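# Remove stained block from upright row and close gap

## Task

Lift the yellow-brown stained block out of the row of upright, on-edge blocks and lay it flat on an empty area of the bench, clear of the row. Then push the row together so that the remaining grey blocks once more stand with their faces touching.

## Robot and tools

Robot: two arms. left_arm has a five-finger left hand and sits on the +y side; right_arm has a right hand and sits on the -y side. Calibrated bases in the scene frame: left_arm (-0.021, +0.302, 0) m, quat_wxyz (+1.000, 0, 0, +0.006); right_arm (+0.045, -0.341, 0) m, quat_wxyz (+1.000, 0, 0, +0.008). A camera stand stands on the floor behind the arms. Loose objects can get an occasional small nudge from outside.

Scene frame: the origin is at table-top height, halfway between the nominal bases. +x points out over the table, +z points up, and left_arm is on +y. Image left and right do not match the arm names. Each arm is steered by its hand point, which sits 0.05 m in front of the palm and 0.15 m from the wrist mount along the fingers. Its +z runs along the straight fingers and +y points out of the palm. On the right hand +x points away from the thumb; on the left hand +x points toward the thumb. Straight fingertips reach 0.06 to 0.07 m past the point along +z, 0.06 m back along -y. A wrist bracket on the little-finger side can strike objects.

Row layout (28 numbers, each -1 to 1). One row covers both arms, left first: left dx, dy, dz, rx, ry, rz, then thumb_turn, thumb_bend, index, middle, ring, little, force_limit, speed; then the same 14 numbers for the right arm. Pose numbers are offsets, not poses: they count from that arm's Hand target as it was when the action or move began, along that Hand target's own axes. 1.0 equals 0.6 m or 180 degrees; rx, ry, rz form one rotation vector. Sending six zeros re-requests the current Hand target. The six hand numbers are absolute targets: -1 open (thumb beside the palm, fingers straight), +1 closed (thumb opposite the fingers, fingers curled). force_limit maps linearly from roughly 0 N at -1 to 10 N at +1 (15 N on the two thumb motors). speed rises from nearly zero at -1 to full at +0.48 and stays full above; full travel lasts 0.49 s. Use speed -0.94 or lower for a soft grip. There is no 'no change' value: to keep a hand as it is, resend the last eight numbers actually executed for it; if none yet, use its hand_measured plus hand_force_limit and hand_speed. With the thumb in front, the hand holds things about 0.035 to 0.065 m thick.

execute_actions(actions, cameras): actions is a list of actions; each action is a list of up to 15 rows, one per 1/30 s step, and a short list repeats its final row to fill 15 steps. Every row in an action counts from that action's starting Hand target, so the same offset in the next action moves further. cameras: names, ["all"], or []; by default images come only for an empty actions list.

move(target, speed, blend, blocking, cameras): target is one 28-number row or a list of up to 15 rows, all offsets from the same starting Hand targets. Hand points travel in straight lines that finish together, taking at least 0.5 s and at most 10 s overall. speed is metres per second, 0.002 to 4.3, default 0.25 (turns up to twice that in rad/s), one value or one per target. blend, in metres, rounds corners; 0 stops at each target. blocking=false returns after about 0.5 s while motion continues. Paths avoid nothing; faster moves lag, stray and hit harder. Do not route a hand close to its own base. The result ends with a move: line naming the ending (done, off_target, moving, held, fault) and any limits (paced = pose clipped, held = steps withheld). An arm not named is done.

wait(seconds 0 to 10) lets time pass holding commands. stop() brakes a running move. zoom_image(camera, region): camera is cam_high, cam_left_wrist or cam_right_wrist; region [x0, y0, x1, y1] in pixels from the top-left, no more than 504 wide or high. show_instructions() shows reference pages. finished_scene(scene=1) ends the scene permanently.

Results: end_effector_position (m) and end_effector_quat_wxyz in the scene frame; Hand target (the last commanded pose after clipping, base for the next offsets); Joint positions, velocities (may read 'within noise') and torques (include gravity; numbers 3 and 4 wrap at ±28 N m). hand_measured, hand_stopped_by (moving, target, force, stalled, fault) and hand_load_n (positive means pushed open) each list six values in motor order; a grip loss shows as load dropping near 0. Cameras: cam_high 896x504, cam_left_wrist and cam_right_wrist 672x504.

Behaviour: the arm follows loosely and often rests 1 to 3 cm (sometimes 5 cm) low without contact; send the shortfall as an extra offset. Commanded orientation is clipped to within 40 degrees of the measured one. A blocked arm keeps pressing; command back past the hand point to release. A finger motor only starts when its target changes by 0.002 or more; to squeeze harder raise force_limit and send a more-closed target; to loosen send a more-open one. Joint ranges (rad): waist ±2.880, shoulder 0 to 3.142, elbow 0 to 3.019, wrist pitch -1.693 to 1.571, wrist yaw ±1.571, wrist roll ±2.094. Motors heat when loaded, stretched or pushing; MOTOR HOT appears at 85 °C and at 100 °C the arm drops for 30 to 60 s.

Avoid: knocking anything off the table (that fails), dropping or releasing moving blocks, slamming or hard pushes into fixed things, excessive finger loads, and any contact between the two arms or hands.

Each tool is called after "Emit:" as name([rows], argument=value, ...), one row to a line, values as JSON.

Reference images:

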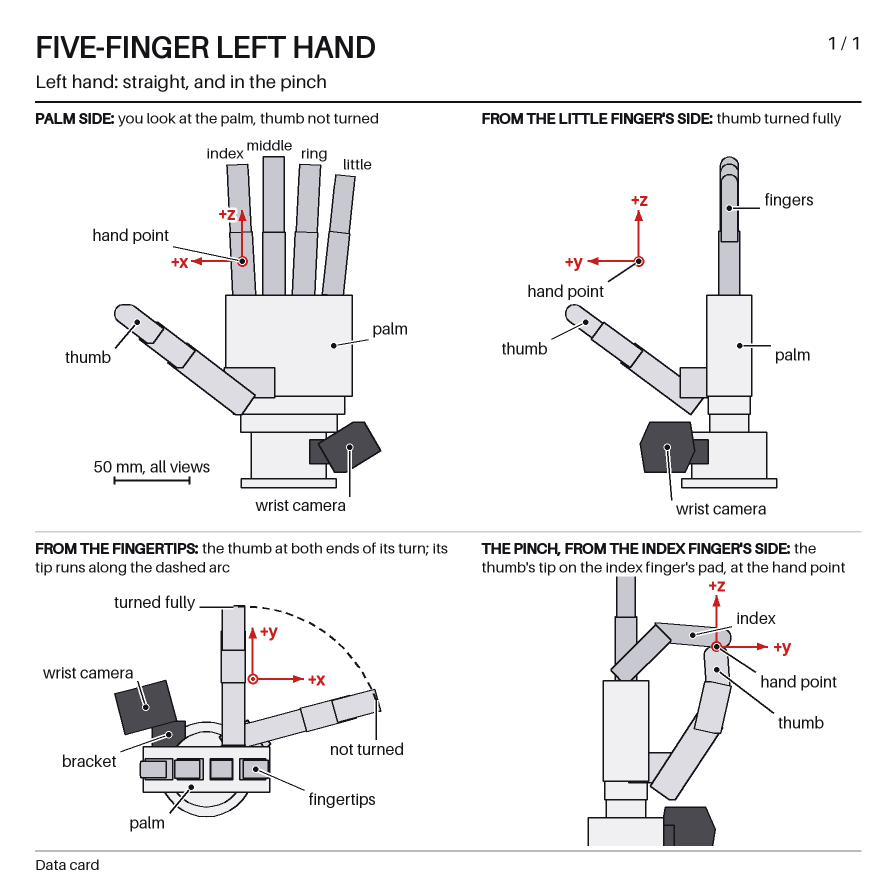

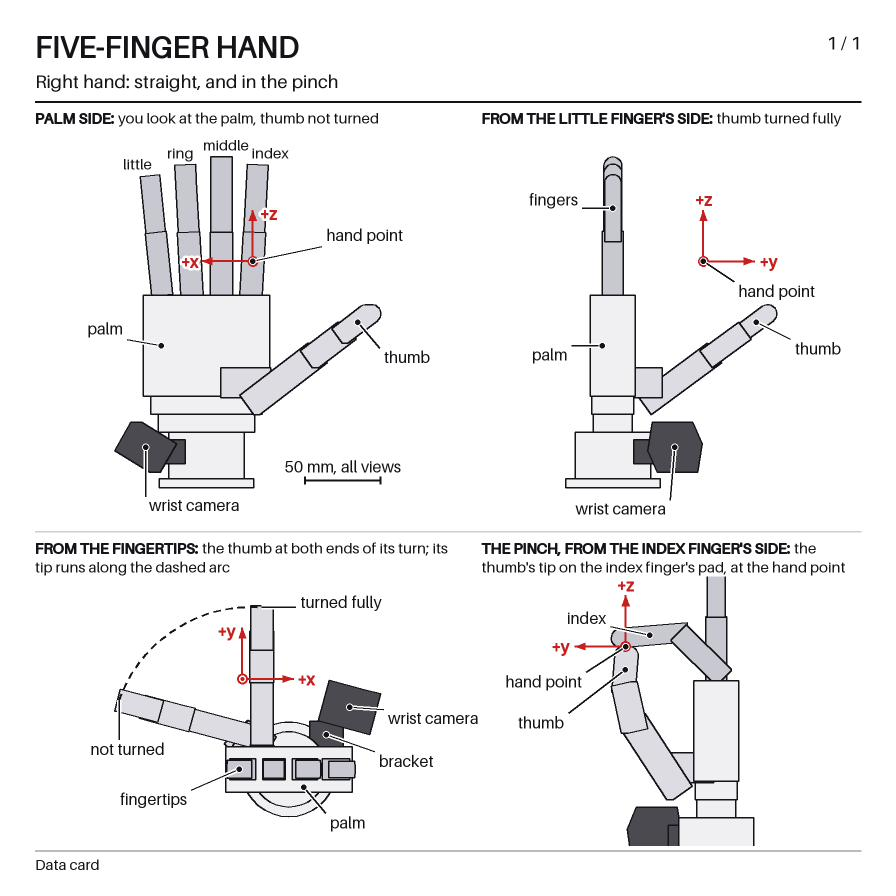

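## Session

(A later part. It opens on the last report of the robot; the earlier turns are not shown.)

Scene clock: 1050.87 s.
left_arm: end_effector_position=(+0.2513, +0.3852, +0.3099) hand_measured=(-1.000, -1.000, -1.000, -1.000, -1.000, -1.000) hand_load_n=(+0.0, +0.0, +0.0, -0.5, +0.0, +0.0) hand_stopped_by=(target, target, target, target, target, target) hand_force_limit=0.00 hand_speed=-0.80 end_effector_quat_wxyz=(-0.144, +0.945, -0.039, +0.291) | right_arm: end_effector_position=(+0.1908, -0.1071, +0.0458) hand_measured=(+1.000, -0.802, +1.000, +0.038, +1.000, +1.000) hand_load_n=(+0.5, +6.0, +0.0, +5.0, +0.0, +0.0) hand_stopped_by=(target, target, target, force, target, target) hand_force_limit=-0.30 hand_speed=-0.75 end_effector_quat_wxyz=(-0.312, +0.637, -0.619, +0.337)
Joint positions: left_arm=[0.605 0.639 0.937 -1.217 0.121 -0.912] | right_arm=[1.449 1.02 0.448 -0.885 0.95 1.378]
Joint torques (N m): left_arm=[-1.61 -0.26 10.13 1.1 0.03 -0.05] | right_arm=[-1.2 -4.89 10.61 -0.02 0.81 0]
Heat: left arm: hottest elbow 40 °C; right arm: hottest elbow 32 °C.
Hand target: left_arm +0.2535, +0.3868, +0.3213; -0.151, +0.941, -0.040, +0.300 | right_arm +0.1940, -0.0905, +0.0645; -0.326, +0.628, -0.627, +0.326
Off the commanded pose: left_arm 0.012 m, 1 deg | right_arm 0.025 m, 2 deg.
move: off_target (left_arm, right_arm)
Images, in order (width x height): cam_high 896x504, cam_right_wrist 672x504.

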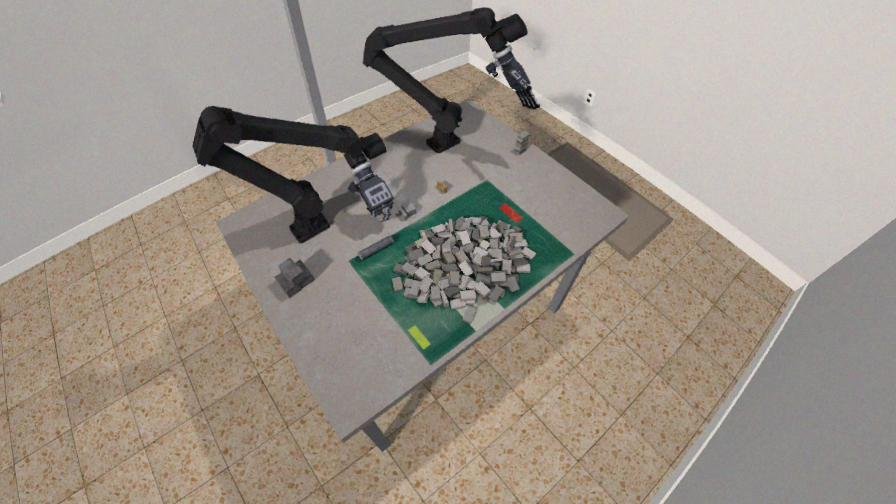

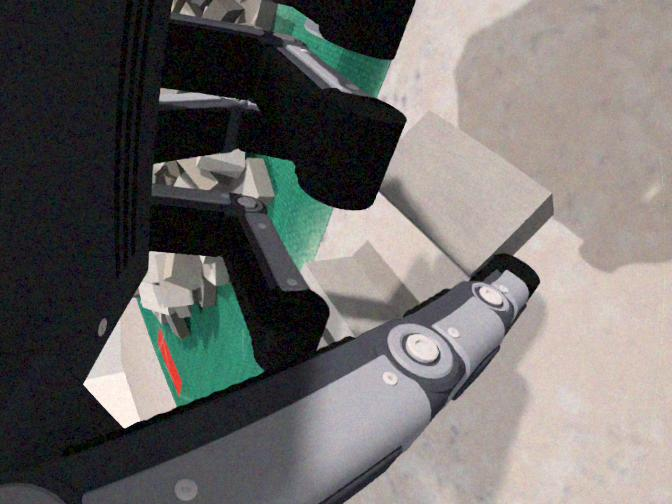

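Emit:
move(target=[0,0,0,0,0,0,-1,-1,-1,-1,-1,-1,0,-0.8,0.0408,-0.0348,-0.0244,0,-0.102,0.1456,1,-0.8,1,0.5,1,1,-0.3,-0.75], speed=0.08, cameras=["cam_high","cam_right_wrist"])

Emit:
zoom_image(camera="cam_right_wrist", region=[300, 60, 620, 380])

Emit:
zoom_image(camera="cam_high", region=[360, 180, 430, 250])

Scene clock: 1062.60 s.
left_arm: end_effector_position=(+0.2513, +0.3852, +0.3099) hand_measured=(-1.000, -1.000, -1.000, -1.000, -1.000, -1.000) hand_load_n=(+0.0, -0.5, +0.5, +0.0, -0.5, +0.0) hand_stopped_by=(target, target, target, target, target, target) hand_force_limit=0.00 hand_speed=-0.80 end_effector_quat_wxyz=(-0.144, +0.945, -0.039, +0.291) | right_arm: end_effector_position=(+0.1889, -0.1176, +0.0818) hand_measured=(+1.000, -0.802, +1.000, +0.038, +1.000, +1.000) hand_load_n=(+0.0, +6.0, +0.0, +5.0, +0.0, +0.0) hand_stopped_by=(target, target, target, force, target, target) hand_force_limit=-0.30 hand_speed=-0.75 end_effector_quat_wxyz=(+0.476, -0.526, +0.689, -0.146)
Joint positions: left_arm=[0.605 0.639 0.937 -1.217 0.121 -0.912] | right_arm=[1.367 0.361 0.187 -0.672 0.833 1.318]
Joint torques (N m): left_arm=[-1.67 -0.5 10.17 1.14 0.03 -0.03] | right_arm=[-2.08 0.03 9.22 2.35 0.45 -0.05]
Heat: left arm: hottest elbow 40 °C; right arm: hottest elbow 33 °C.
Hand target: left_arm +0.2535, +0.3868, +0.3213; -0.151, +0.941, -0.040, +0.300 | right_arm +0.1940, -0.1150, +0.0900; +0.486, -0.514, +0.693, -0.141
Off the commanded pose: left_arm 0.012 m, 1 deg | right_arm 0.010 m, 2 deg.
move: off_target (left_arm)
Images, in order (width x height): cam_high 896x504, cam_right_wrist 672x504.

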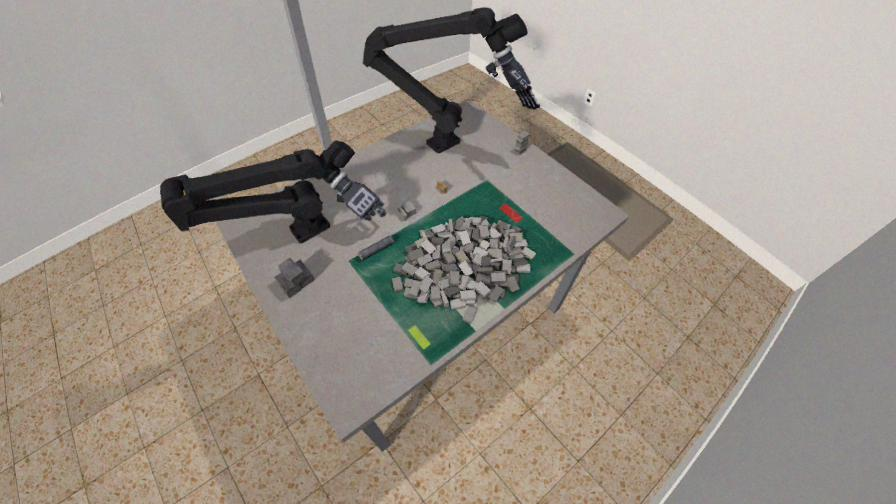

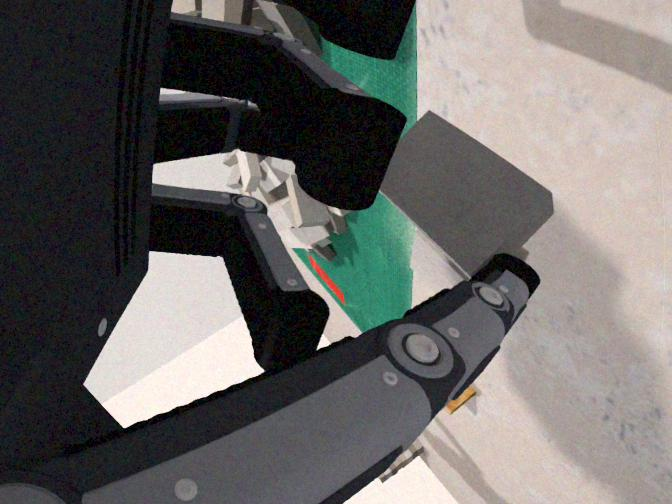

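Scaled by 1.575 from the camera's 672x504 image, which has a finer 960x720 frame.

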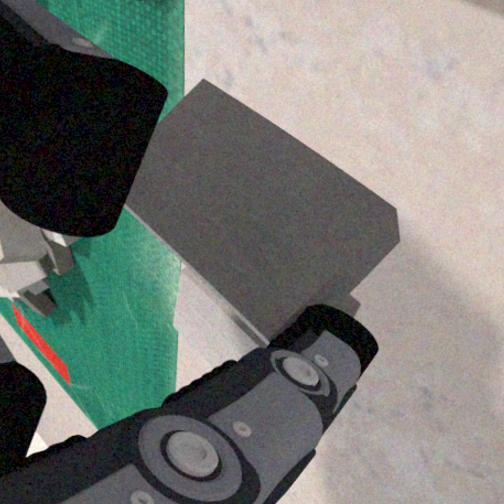

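Scaled by 7.200 from the camera's 896x504 image, which has a finer 1280x720 frame.

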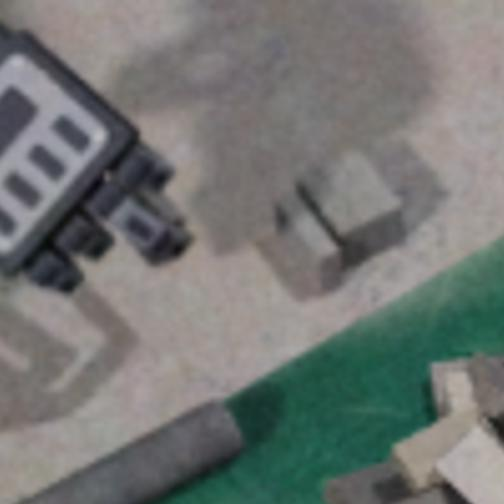

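Emit:
wait(seconds=0, cameras=["cam_high","cam_right_wrist"])

Scene clock: 1081.33 s.
left_arm: end_effector_position=(+0.2513, +0.3852, +0.3099) hand_measured=(-1.000, -1.000, -1.000, -1.000, -1.000, -1.000) hand_load_n=(+0.0, +0.0, +0.0, +0.0, +0.0, +0.0) hand_stopped_by=(target, target, target, target, target, target) hand_force_limit=0.00 hand_speed=-0.80 end_effector_quat_wxyz=(-0.144, +0.945, -0.039, +0.291) | right_arm: end_effector_position=(+0.1889, -0.1177, +0.0819) hand_measured=(+1.000, -0.802, +1.000, +0.038, +1.000, +1.000) hand_load_n=(-0.5, +6.0, +0.0, +5.0, +0.0, +0.0) hand_stopped_by=(target, target, target, force, target, target) hand_force_limit=-0.30 hand_speed=-0.75 end_effector_quat_wxyz=(+0.476, -0.526, +0.689, -0.146)
Joint positions: left_arm=[0.605 0.639 0.937 -1.217 0.121 -0.912] | right_arm=[1.367 0.36 0.187 -0.672 0.833 1.317]
Joint torques (N m): left_arm=[-1.44 -0.5 10.06 1.16 0.03 -0.04] | right_arm=[-2.14 0.38 9.29 2.37 0.46 -0.04]
Heat: left arm: hottest elbow 40 °C; right arm: hottest elbow 32 °C.
Hand target: left_arm +0.2535, +0.3868, +0.3213; -0.151, +0.941, -0.040, +0.300 | right_arm +0.1941, -0.1150, +0.0901; +0.486, -0.513, +0.693, -0.141
Off the commanded pose: left_arm 0.012 m, 1 deg | right_arm 0.010 m, 2 deg.
Images, in order (width x height): cam_high 896x504, cam_right_wrist 672x504.

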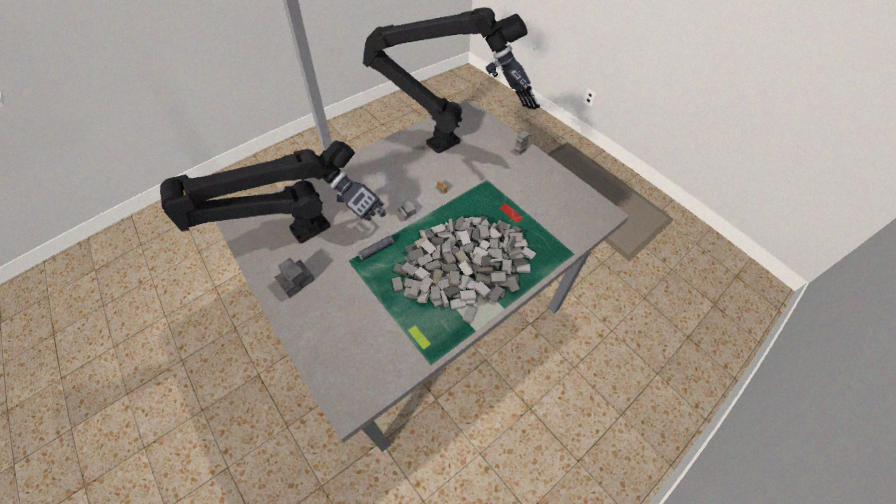

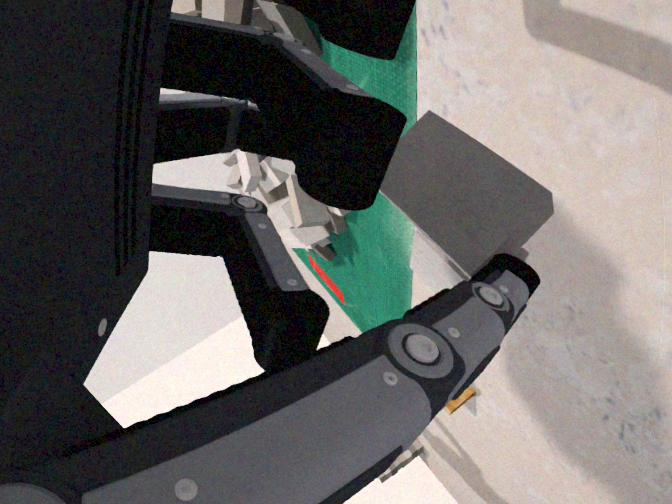

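Emit:
zoom_image(camera="cam_high", region=[320, 150, 500, 270])

Emit:
zoom_image(camera="cam_right_wrist", region=[340, 80, 600, 504])

Scaled by 2.800 from the camera's 896x504 image, which has a finer 1280x720 frame.

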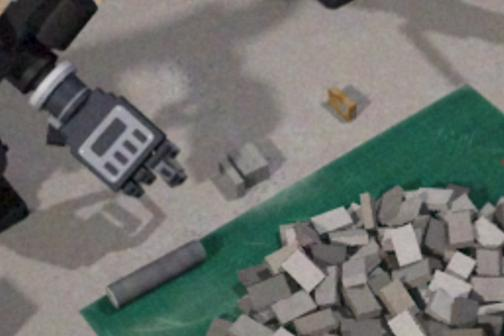

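Scaled by 1.189 from the camera's 672x504 image, which has a finer 960x720 frame.

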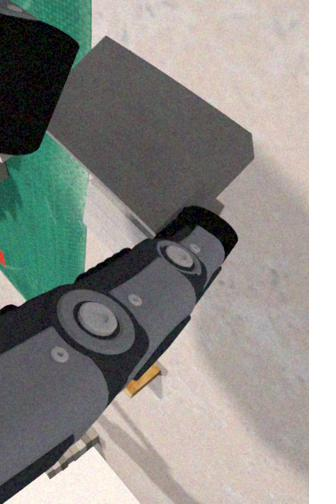

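Emit:
move(target=[0,0,0,0,0,0,-1,-1,-1,-1,-1,-1,0,-0.8,0.0108,0.0565,0.0568,0,-0.0255,0.0364,1,-0.8,1,0.5,1,1,-0.3,-0.75], speed=0.08, cameras=["cam_high","cam_right_wrist"])

Scene clock: 1218.10 s.
left_arm: end_effector_position=(+0.2513, +0.3852, +0.3099) hand_measured=(-1.000, -1.000, -1.000, -1.000, -1.000, -1.000) hand_load_n=(+0.0, +0.0, +0.0, +0.0, +0.0, +0.0) hand_stopped_by=(target, target, target, target, target, target) hand_force_limit=0.00 hand_speed=-0.80 end_effector_quat_wxyz=(-0.144, +0.945, -0.039, +0.291) | right_arm: end_effector_position=(+0.1969, -0.0969, +0.0430) hand_measured=(+1.000, -0.802, +1.000, +0.038, +1.000, +1.000) hand_load_n=(-0.5, +6.0, +0.0, +4.5, +0.0, +0.0) hand_stopped_by=(target, target, target, force, target, target) hand_force_limit=-0.30 hand_speed=-0.75 end_effector_quat_wxyz=(+0.516, -0.486, +0.699, -0.091)
Joint positions: left_arm=[0.605 0.639 0.937 -1.217 0.121 -0.912] | right_arm=[1.307 0.529 0.023 -0.17 0.767 1.295]
Joint torques (N m): left_arm=[-1.32 -0.56 10.06 1.21 0.02 -0.03] | right_arm=[-2.08 1.2 8.51 2.65 0.3 -0.01]
Heat: left arm: hottest elbow 41 °C; right arm: hottest elbow 33 °C.
Hand target: left_arm +0.2535, +0.3868, +0.3213; -0.151, +0.941, -0.040, +0.300 | right_arm +0.2024, -0.0955, +0.0463; +0.521, -0.478, +0.701, -0.092
Off the commanded pose: left_arm 0.012 m, 1 deg | right_arm 0.007 m, 1 deg.
move: off_target (left_arm)
Images, in order (width x height): cam_high 896x504, cam_right_wrist 672x504.

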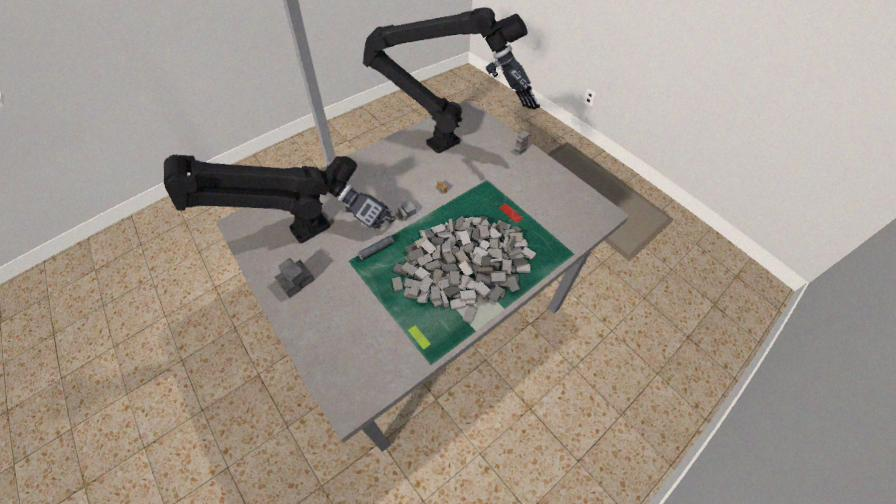

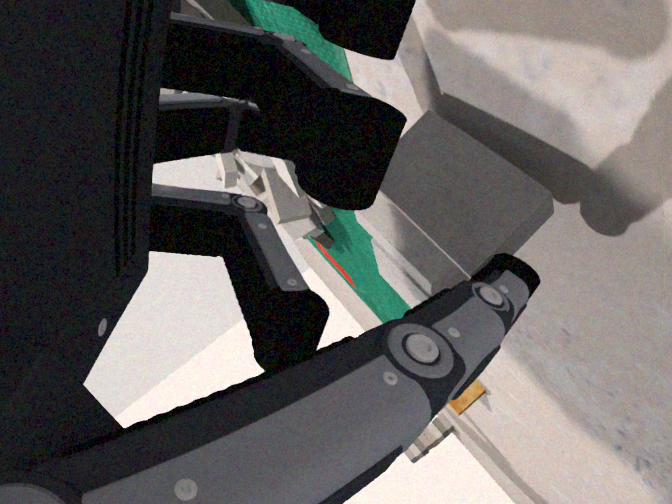

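Emit:
move([
  [0,0,0,0,0,0,-1,-1,-1,-1,-1,-1,0,-0.8,0.0214,0.0209,0.0147,0,0,0,1,-0.8,1,0.5,1,1,-0.3,-0.75],
  [0,0,0,0,0,0,-1,-1,-1,-1,-1,-1,0,-0.8,0.0382,0.0076,0.0053,0,0,0,1,-0.8,1,0.5,1,1,-0.3,-0.75],
], speed=0.03, cameras=["cam_right_wrist"])

Scene clock: 1225.97 s.
left_arm: end_effector_position=(+0.2513, +0.3852, +0.3099) hand_measured=(-1.000, -1.000, -1.000, -1.000, -1.000, -1.000) hand_load_n=(+0.0, +0.0, +0.5, +0.0, +0.0, +0.0) hand_stopped_by=(target, target, target, target, target, target) hand_force_limit=0.00 hand_speed=-0.80 end_effector_quat_wxyz=(-0.144, +0.945, -0.039, +0.291) | right_arm: end_effector_position=(+0.1980, -0.0926, +0.0401) hand_measured=(+1.000, -0.802, +1.000, +0.038, +1.000, +1.000) hand_load_n=(+0.5, +6.5, +0.5, +4.0, +0.0, +0.0) hand_stopped_by=(target, target, target, force, target, target) hand_force_limit=-0.30 hand_speed=-0.75 end_effector_quat_wxyz=(+0.523, -0.480, +0.698, -0.085)
Joint positions: left_arm=[0.605 0.639 0.937 -1.217 0.121 -0.912] | right_arm=[1.307 0.595 0.008 -0.066 0.767 1.295]
Joint torques (N m): left_arm=[-1.61 -0.38 10.13 1.18 0.03 -0.06] | right_arm=[-0.67 -0.15 8.12 1.22 0.34 0.06]
Heat: left arm: hottest elbow 41 °C; right arm: hottest elbow 33 °C.
Hand target: left_arm +0.2535, +0.3868, +0.3213; -0.151, +0.941, -0.040, +0.300 | right_arm +0.1978, -0.0930, +0.0404; +0.523, -0.481, +0.699, -0.086 (not the last commanded pose)
Off the commanded pose: left_arm 0.012 m, 1 deg | right_arm 0.022 m, 1 deg.
move: held (right_arm; a check stopped the path), off_target (left_arm); path passed 0 of 2 targets; limits=held
pose unreachable (right arm): on one or more control steps of this call, first in action 0 (counted from 0), this arm could not follow its commanded pose, so it was not sent that pose on those steps. It may still have moved: this result reports where it is.
cause: moving toward the commanded pose would bring two parts of the arm too close to each other (joints 2 (shoulder) and 3 (elbow) lie between them).
Images, in order (width x height): cam_right_wrist 672x504.

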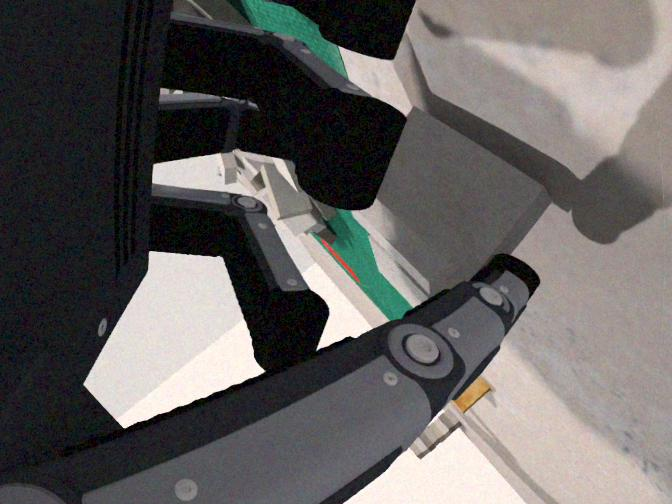

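Emit:
zoom_image(camera="cam_right_wrist", region=[370, 40, 640, 300])

Emit:
wait(seconds=0, cameras=["cam_high"])

Emit:
zoom_image(camera="cam_high", region=[340, 170, 460, 260])

Scaled by 1.867 from the camera's 672x504 image, which has a finer 960x720 frame.

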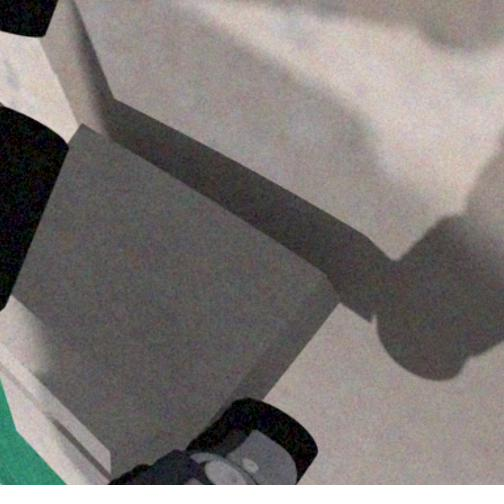

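Scene clock: 1240.63 s.
left_arm: end_effector_position=(+0.2513, +0.3852, +0.3099) hand_measured=(-1.000, -1.000, -1.000, -1.000, -1.000, -1.000) hand_load_n=(-0.5, +0.0, +0.0, +0.0, +0.5, +0.0) hand_stopped_by=(target, target, target, target, target, target) hand_force_limit=0.00 hand_speed=-0.80 end_effector_quat_wxyz=(-0.144, +0.945, -0.039, +0.291) | right_arm: end_effector_position=(+0.1980, -0.0926, +0.0401) hand_measured=(+1.000, -0.802, +1.000, +0.038, +1.000, +1.000) hand_load_n=(+0.5, +6.5, +0.0, +4.0, +0.0, +0.5) hand_stopped_by=(target, target, target, force, target, target) hand_force_limit=-0.30 hand_speed=-0.75 end_effector_quat_wxyz=(+0.523, -0.480, +0.698, -0.085)
Joint positions: left_arm=[0.605 0.639 0.937 -1.217 0.121 -0.912] | right_arm=[1.307 0.595 0.008 -0.066 0.767 1.295]
Joint torques (N m): left_arm=[-1.14 -0.44 10.09 1.26 0.03 -0.03] | right_arm=[-0.73 -0.21 8.13 1.2 0.35 0.06]
Heat: left arm: hottest elbow 41 °C; right arm: hottest elbow 32 °C.
Hand target: left_arm +0.2535, +0.3868, +0.3213; -0.151, +0.941, -0.040, +0.300 | right_arm +0.1978, -0.0931, +0.0404; +0.523, -0.481, +0.699, -0.086 (not the last commanded pose)
Off the commanded pose: left_arm 0.012 m, 1 deg | right_arm 0.022 m, 1 deg.
Images, in order (width x height): cam_high 896x504.

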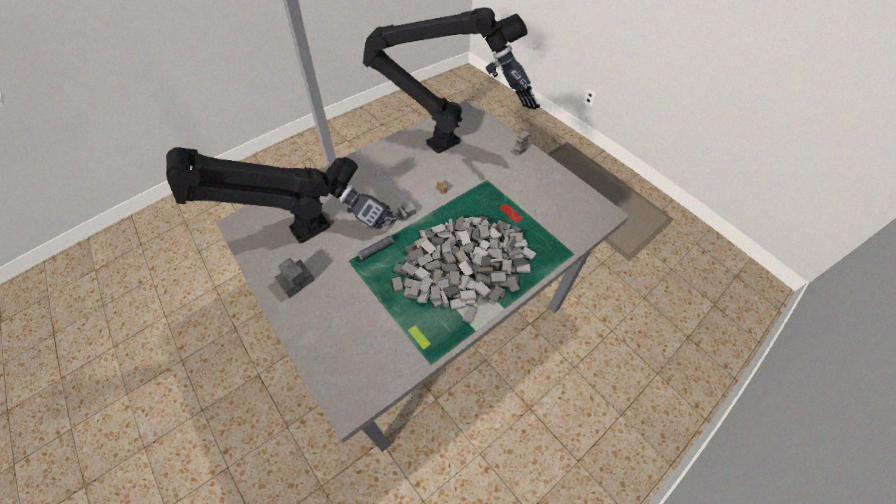

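Scaled by 4.200 from the camera's 896x504 image, which has a finer 1280x720 frame.

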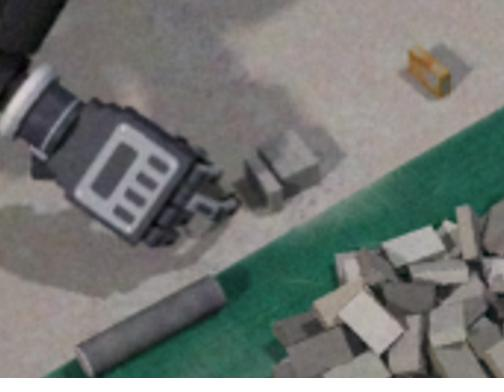

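Emit:
move([
  [0,0,0,0,0,0,-1,-1,-1,-1,-1,-1,0,-0.8,-0.026,-0.0145,0.0035,0,0.0191,-0.0273,1,-0.8,1,0.5,1,1,-0.3,-0.75],
  [0,0,0,0,0,0,-1,-1,-1,-1,-1,-1,0,-0.8,0.0008,0.0117,0.0218,0,0.0191,-0.0273,1,-0.8,1,0.5,1,1,-0.3,-0.75],
], speed=0.05, cameras=["cam_right_wrist"])

Scene clock: 1296.37 s.
left_arm: end_effector_position=(+0.2513, +0.3852, +0.3099) hand_measured=(-1.000, -1.000, -1.000, -1.000, -1.000, -1.000) hand_load_n=(+0.0, +0.0, +0.0, +0.0, +0.0, +0.0) hand_stopped_by=(target, target, target, target, target, target) hand_force_limit=0.00 hand_speed=-0.80 end_effector_quat_wxyz=(-0.144, +0.945, -0.039, +0.291) | right_arm: end_effector_position=(+0.2019, -0.0850, +0.0296) hand_measured=(+1.000, -0.802, +1.000, +0.038, +1.000, +1.000) hand_load_n=(+0.5, +6.5, +0.0, +4.5, +0.0, +0.0) hand_stopped_by=(target, target, target, force, target, target) hand_force_limit=-0.30 hand_speed=-0.75 end_effector_quat_wxyz=(+0.496, -0.509, +0.693, -0.121)
Joint positions: left_arm=[0.605 0.639 0.937 -1.217 0.121 -0.912] | right_arm=[1.307 0.766 0.066 -0.039 0.779 1.268]
Joint torques (N m): left_arm=[-1.38 -0.32 10.1 1.32 0.02 -0.01] | right_arm=[-1.38 -0.09 7.39 2.33 0.37 -0.04]
Heat: left arm: hottest elbow 41 °C; right arm: hottest elbow 32 °C.
Hand target: left_arm +0.2535, +0.3868, +0.3213; -0.151, +0.941, -0.040, +0.300 | right_arm +0.2044, -0.0848, +0.0299; +0.498, -0.508, +0.693, -0.122
Off the commanded pose: left_arm 0.012 m, 1 deg | right_arm 0.003 m, 0 deg.
move: off_target (left_arm)
Images, in order (width x height): cam_right_wrist 672x504.

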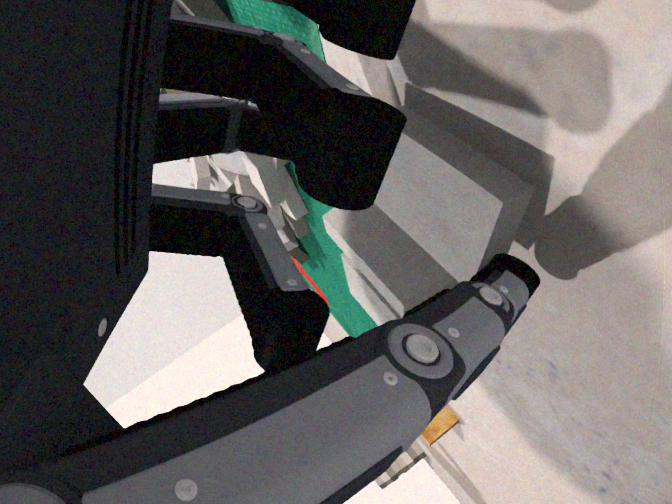

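Emit:
move(target=[0,0,0,0,0,0,-1,-1,-1,-1,-1,-1,0,-0.8,0.0018,0.0188,0.0142,0,0.0797,-0.1137,1,-0.8,1,0.5,1,1,-0.3,-0.75], speed=0.08, cameras=["cam_right_wrist"])

Scene clock: 1356.50 s.
left_arm: end_effector_position=(+0.2513, +0.3852, +0.3099) hand_measured=(-1.000, -1.000, -1.000, -1.000, -1.000, -1.000) hand_load_n=(+0.0, +0.0, +0.0, +0.0, +0.0, +0.0) hand_stopped_by=(target, target, target, target, target, target) hand_force_limit=0.00 hand_speed=-0.80 end_effector_quat_wxyz=(-0.144, +0.945, -0.039, +0.291) | right_arm: end_effector_position=(+0.2063, -0.0769, +0.0207) hand_measured=(+1.000, -0.802, +1.000, +0.038, +1.000, +1.000) hand_load_n=(+1.0, +8.0, +0.0, +2.5, +0.0, +0.0) hand_stopped_by=(target, target, target, force, target, target) hand_force_limit=-0.30 hand_speed=-0.75 end_effector_quat_wxyz=(+0.388, -0.594, +0.654, -0.261)
Joint positions: left_arm=[0.605 0.639 0.937 -1.217 0.121 -0.912] | right_arm=[1.373 1.031 0.314 -0.41 0.899 1.268]
Joint torques (N m): left_arm=[-1.03 -0.5 10.18 1.25 0.03 -0.03] | right_arm=[-0.26 -2.02 7.94 -0.1 0.9 0.01]
Heat: left arm: hottest elbow 42 °C; right arm: hottest elbow 32 °C.
Hand target: left_arm +0.2535, +0.3868, +0.3213; -0.151, +0.941, -0.040, +0.300 | right_arm +0.2048, -0.0776, +0.0177; +0.378, -0.603, +0.648, -0.271
Off the commanded pose: left_arm 0.012 m, 1 deg | right_arm 0.003 m, 2 deg.
move: off_target (left_arm)
Images, in order (width x height): cam_right_wrist 672x504.

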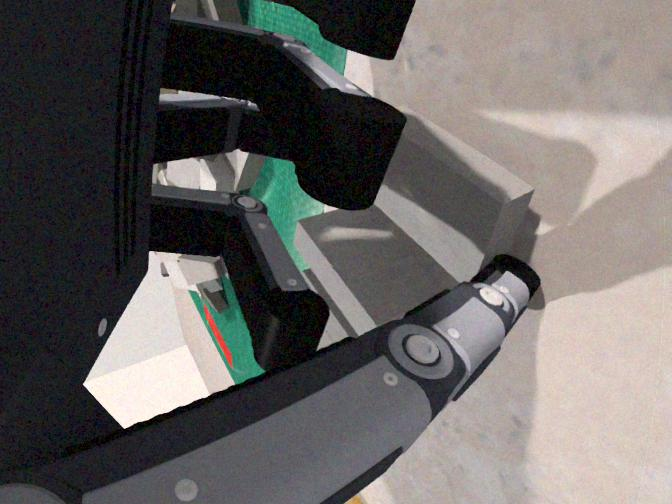

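Emit:
zoom_image(camera="cam_right_wrist", region=[260, 70, 600, 400])

Emit:
wait(seconds=0, cameras=["cam_high"])

Emit:
zoom_image(camera="cam_high", region=[350, 175, 440, 240])

Scaled by 1.482 from the camera's 672x504 image, which has a finer 960x720 frame.

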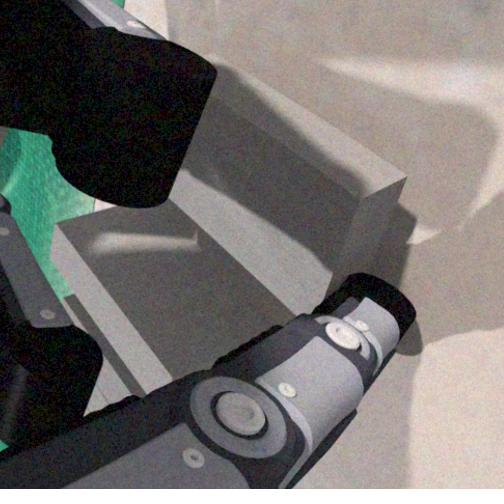

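Scene clock: 1360.73 s.
left_arm: end_effector_position=(+0.2513, +0.3852, +0.3099) hand_measured=(-1.000, -1.000, -1.000, -1.000, -1.000, -1.000) hand_load_n=(+0.0, +0.0, +0.0, +0.0, +0.0, +0.0) hand_stopped_by=(target, target, target, target, target, target) hand_force_limit=0.00 hand_speed=-0.80 end_effector_quat_wxyz=(-0.144, +0.945, -0.039, +0.291) | right_arm: end_effector_position=(+0.2063, -0.0769, +0.0207) hand_measured=(+1.000, -0.802, +1.000, +0.038, +1.000, +1.000) hand_load_n=(+1.0, +8.0, +0.0, +2.5, +0.0, +0.0) hand_stopped_by=(target, target, target, force, target, target) hand_force_limit=-0.30 hand_speed=-0.75 end_effector_quat_wxyz=(+0.388, -0.594, +0.654, -0.261)
Joint positions: left_arm=[0.605 0.639 0.937 -1.217 0.121 -0.912] | right_arm=[1.373 1.031 0.314 -0.41 0.899 1.268]
Joint torques (N m): left_arm=[-1.38 -0.38 10.1 1.29 0.02 -0.04] | right_arm=[-0.09 -2.02 7.94 -0.13 0.9 0.01]
Heat: left arm: hottest elbow 42 °C; right arm: hottest elbow 32 °C.
Hand target: left_arm +0.2535, +0.3868, +0.3213; -0.151, +0.941, -0.040, +0.300 | right_arm +0.2048, -0.0776, +0.0177; +0.378, -0.603, +0.648, -0.271
Off the commanded pose: left_arm 0.012 m, 1 deg | right_arm 0.003 m, 2 deg.
Images, in order (width x height): cam_high 896x504.

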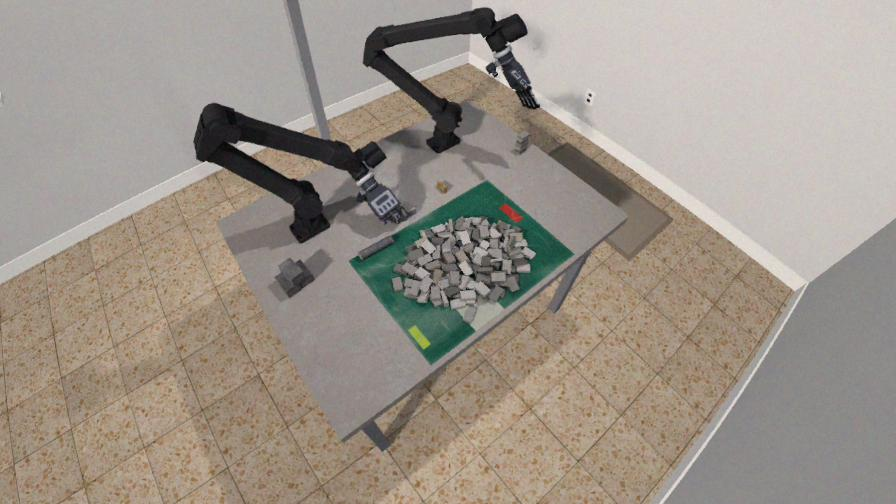

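Scaled by 5.600 from the camera's 896x504 image, which has a finer 1280x720 frame.

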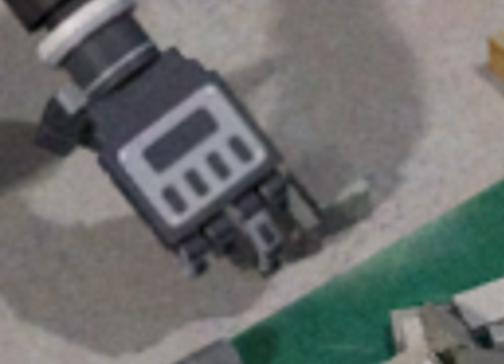

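Emit:
move([
  [0,0,0,0,0,0,-1,-1,-1,-1,-1,-1,0,-0.8,0.0296,-0.0245,-0.024,0,0.0415,-0.0591,1,-0.8,1,0.5,1,1,-0.3,-0.75],
  [0,0,0,0,0,0,-1,-1,-1,-1,-1,-1,0,-0.8,0.0354,0.0056,-0.0028,0,0.0415,-0.0591,1,-0.8,1,0.5,1,1,-0.3,-0.75],
], speed=0.06, cameras=["cam_right_wrist"])

Emit:
zoom_image(camera="cam_right_wrist", region=[260, 70, 600, 400])

Scene clock: 1424.00 s.
left_arm: end_effector_position=(+0.2513, +0.3852, +0.3099) hand_measured=(-1.000, -1.000, -1.000, -1.000, -1.000, -1.000) hand_load_n=(+0.0, +0.0, -0.5, +0.0, +0.0, +0.0) hand_stopped_by=(target, target, target, target, target, target) hand_force_limit=0.00 hand_speed=-0.80 end_effector_quat_wxyz=(-0.144, +0.945, -0.039, +0.291) | right_arm: end_effector_position=(+0.2049, -0.1123, +0.0145) hand_measured=(+1.000, -0.802, +1.000, +0.038, +1.000, +1.000) hand_load_n=(-3.5, +6.5, +0.0, +4.5, +0.0, +0.0) hand_stopped_by=(target, target, target, force, target, target) hand_force_limit=-0.30 hand_speed=-0.75 end_effector_quat_wxyz=(-0.299, +0.642, -0.609, +0.356)
Joint positions: left_arm=[0.605 0.639 0.937 -1.217 0.121 -0.912] | right_arm=[1.394 1.117 0.402 -0.711 0.959 1.282]
Joint torques (N m): left_arm=[-1.49 -0.62 10.1 1.22 0.01 -0.05] | right_arm=[0.5 -2.67 7.38 1.85 0.33 0.2]
Heat: left arm: hottest elbow 42 °C; right arm: hottest elbow 33 °C.
Hand target: left_arm +0.2535, +0.3868, +0.3213; -0.151, +0.941, -0.040, +0.300 | right_arm +0.2018, -0.0984, +0.0125; -0.309, +0.642, -0.613, +0.343
Off the commanded pose: left_arm 0.012 m, 1 deg | right_arm 0.014 m, 2 deg.
move: off_target (left_arm, right_arm)
Images, in order (width x height): cam_right_wrist 672x504.

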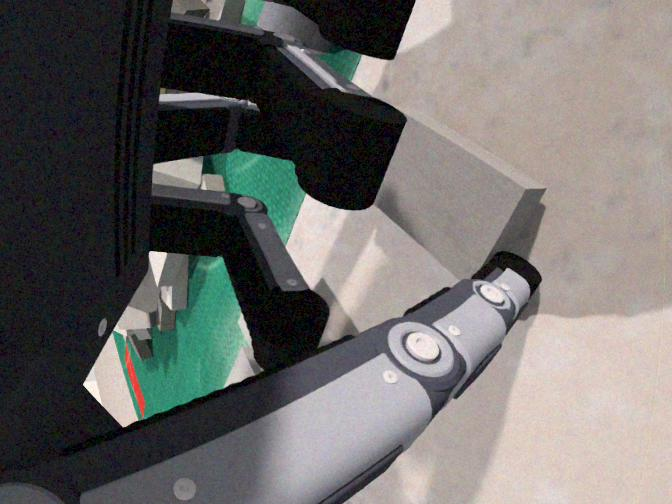

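Scaled by 1.482 from the camera's 672x504 image, which has a finer 960x720 frame.

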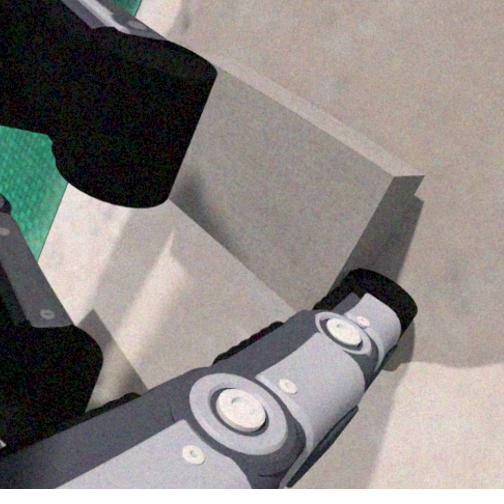

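Emit:
move(target=[0,0,0,0,0,0,-1,-1,-1,-1,-1,-1,0,-0.8,0.0233,-0.0043,0.0033,0,0,0,1,-0.93,1,-0.12,1,1,-0.3,-0.85], speed=0.05, cameras=["cam_right_wrist"])

Emit:
zoom_image(camera="cam_right_wrist", region=[260, 70, 600, 400])

Scene clock: 1433.90 s.
left_arm: end_effector_position=(+0.2513, +0.3852, +0.3099) hand_measured=(-1.000, -1.000, -1.000, -1.000, -1.000, -1.000) hand_load_n=(+0.0, -0.5, +0.0, +0.0, +0.0, +0.0) hand_stopped_by=(target, target, target, target, target, target) hand_force_limit=0.00 hand_speed=-0.80 end_effector_quat_wxyz=(-0.144, +0.945, -0.039, +0.291) | right_arm: end_effector_position=(+0.2044, -0.1081, +0.0170) hand_measured=(+1.000, -0.930, +1.000, -0.120, +1.000, +1.000) hand_load_n=(+0.0, +0.0, +0.0, +0.5, +0.0, +0.0) hand_stopped_by=(target, target, target, target, target, target) hand_force_limit=-0.30 hand_speed=-0.85 end_effector_quat_wxyz=(-0.313, +0.639, -0.613, +0.343)
Joint positions: left_arm=[0.605 0.639 0.937 -1.217 0.121 -0.912] | right_arm=[1.394 1.089 0.388 -0.676 0.953 1.269]
Joint torques (N m): left_arm=[-1.49 -0.32 10.15 1.17 0.03 -0.03] | right_arm=[-1.49 -4.66 5.98 0.96 0.41 -0.17]
Heat: left arm: hottest elbow 42 °C; right arm: hottest elbow 32 °C.
Hand target: left_arm +0.2535, +0.3868, +0.3213; -0.151, +0.941, -0.040, +0.300 | right_arm +0.2050, -0.1121, +0.0144; -0.309, +0.642, -0.613, +0.343
Off the commanded pose: left_arm 0.012 m, 1 deg | right_arm 0.005 m, 1 deg.
move: off_target (left_arm)
Images, in order (width x height): cam_right_wrist 672x504.

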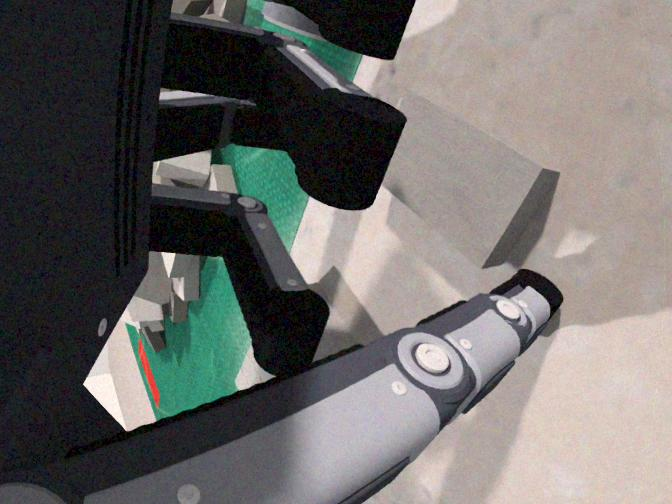

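Scaled by 1.482 from the camera's 672x504 image, which has a finer 960x720 frame.

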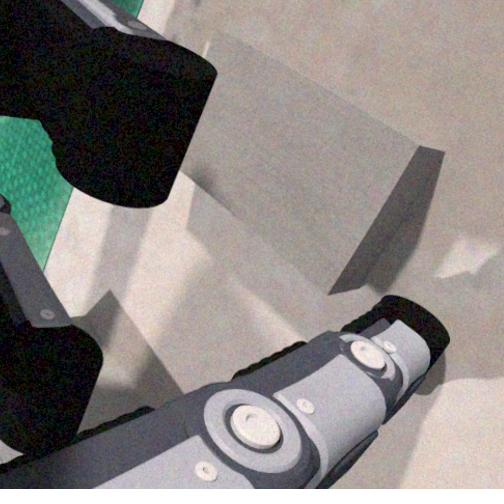

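Emit:
move([
  [0,0,0,0,0,0,-1,-1,-1,-1,-1,-1,0,-0.8,0.0128,-0.031,-0.017,0,0.0255,-0.0364,1,-0.93,1,-0.12,1,1,-0.3,-0.85],
  [0,0,0,0,0,0,-1,-1,-1,-1,-1,-1,0,-0.8,0.0113,0.0058,0.0102,0,0.0255,-0.0364,1,-0.93,1,-0.12,1,1,-0.3,-0.85],
], speed=0.05, cameras=["cam_right_wrist"])

Emit:
zoom_image(camera="cam_right_wrist", region=[260, 70, 600, 400])

Scene clock: 1489.50 s.
left_arm: end_effector_position=(+0.2513, +0.3852, +0.3099) hand_measured=(-1.000, -1.000, -1.000, -1.000, -1.000, -1.000) hand_load_n=(+0.0, +0.0, +0.0, +0.0, +0.0, +0.0) hand_stopped_by=(target, target, target, target, target, target) hand_force_limit=0.00 hand_speed=-0.80 end_effector_quat_wxyz=(-0.144, +0.945, -0.039, +0.291) | right_arm: end_effector_position=(+0.2060, -0.1189, +0.0142) hand_measured=(+1.000, -0.930, +1.000, -0.120, +1.000, +1.000) hand_load_n=(-2.0, +2.0, +0.0, -0.5, +0.0, +0.0) hand_stopped_by=(target, target, target, target, target, target) hand_force_limit=-0.30 hand_speed=-0.85 end_effector_quat_wxyz=(-0.266, +0.664, -0.582, +0.386)
Joint positions: left_arm=[0.605 0.639 0.937 -1.217 0.121 -0.912] | right_arm=[1.394 1.164 0.438 -0.778 0.974 1.243]
Joint torques (N m): left_arm=[-1.26 -0.73 10.14 1.18 0.02 -0.02] | right_arm=[-1.55 -3.49 5.97 1.26 0.64 0.05]
Heat: left arm: hottest elbow 42 °C; right arm: hottest elbow 31 °C.
Hand target: left_arm +0.2535, +0.3868, +0.3213; -0.151, +0.941, -0.040, +0.300 | right_arm +0.2081, -0.1193, +0.0084; -0.264, +0.661, -0.587, +0.386
Off the commanded pose: left_arm 0.012 m, 1 deg | right_arm 0.006 m, 1 deg.
move: off_target (left_arm)
Images, in order (width x height): cam_right_wrist 672x504.

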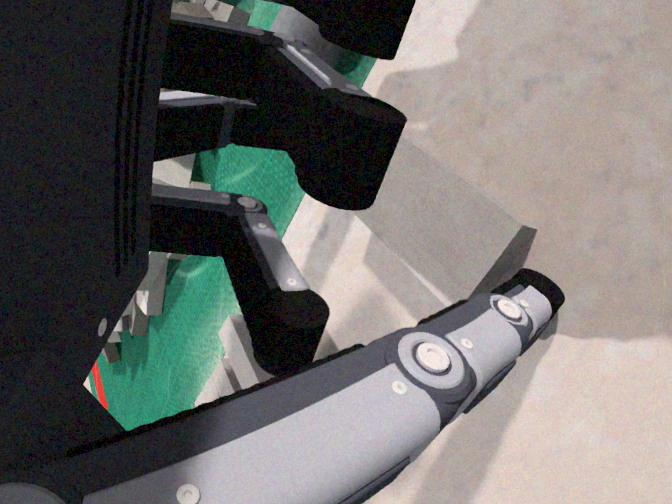

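Scaled by 1.482 from the camera's 672x504 image, which has a finer 960x720 frame.

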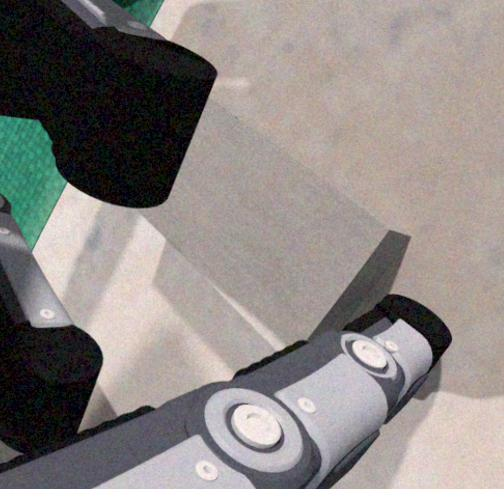

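Emit:
move([
  [0,0,0,0,0,0,-1,-1,-1,-1,-1,-1,0,-0.8,0.0175,-0.0333,-0.026,0,0,0,1,-0.93,1,-0.12,1,1,-0.3,-0.85],
  [0,0,0,0,0,0,-1,-1,-1,-1,-1,-1,0,-0.8,0.0107,-0.0013,-0.0035,0,0,0,1,-0.93,1,-0.12,1,1,-0.3,-0.85],
], speed=0.05, cameras=["cam_right_wrist"])

Emit:
zoom_image(camera="cam_right_wrist", region=[260, 70, 600, 400])

Scene clock: 1509.40 s.
left_arm: end_effector_position=(+0.2513, +0.3852, +0.3099) hand_measured=(-1.000, -1.000, -1.000, -1.000, -1.000, -1.000) hand_load_n=(+0.0, +0.0, +0.0, +0.0, +0.0, +0.0) hand_stopped_by=(target, target, target, target, target, target) hand_force_limit=0.00 hand_speed=-0.80 end_effector_quat_wxyz=(-0.144, +0.945, -0.039, +0.291) | right_arm: end_effector_position=(+0.2046, -0.1259, +0.0144) hand_measured=(+1.000, -0.930, +1.000, -0.120, +1.000, +1.000) hand_load_n=(-1.0, +0.5, +0.0, +0.0, +0.0, +0.0) hand_stopped_by=(target, target, target, target, target, target) hand_force_limit=-0.30 hand_speed=-0.85 end_effector_quat_wxyz=(-0.264, +0.666, -0.581, +0.387)
Joint positions: left_arm=[0.605 0.639 0.937 -1.217 0.121 -0.912] | right_arm=[1.394 1.142 0.425 -0.791 0.973 1.242]
Joint torques (N m): left_arm=[-1.14 -0.67 10.17 1.09 0.03 -0.05] | right_arm=[-1.55 -3.84 6.27 1.06 0.69 0.04]
Heat: left arm: hottest elbow 42 °C; right arm: hottest elbow 31 °C.
Hand target: left_arm +0.2535, +0.3868, +0.3213; -0.151, +0.941, -0.040, +0.300 | right_arm +0.2070, -0.1253, +0.0115; -0.264, +0.661, -0.587, +0.386
Off the commanded pose: left_arm 0.012 m, 1 deg | right_arm 0.004 m, 1 deg.
move: off_target (left_arm)
Images, in order (width x height): cam_right_wrist 672x504.

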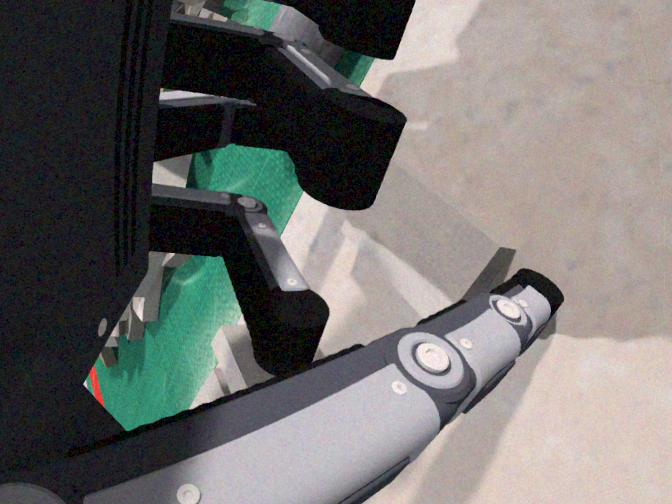

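Scaled by 1.482 from the camera's 672x504 image, which has a finer 960x720 frame.

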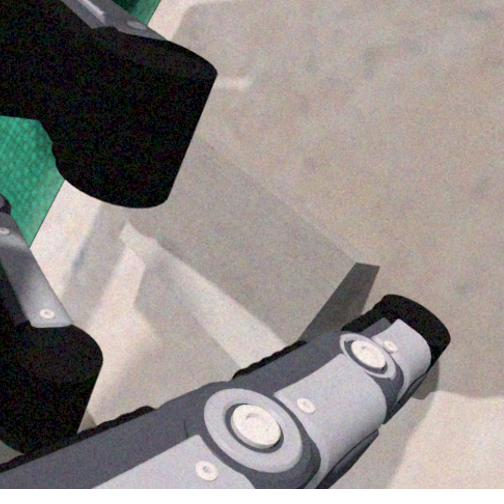

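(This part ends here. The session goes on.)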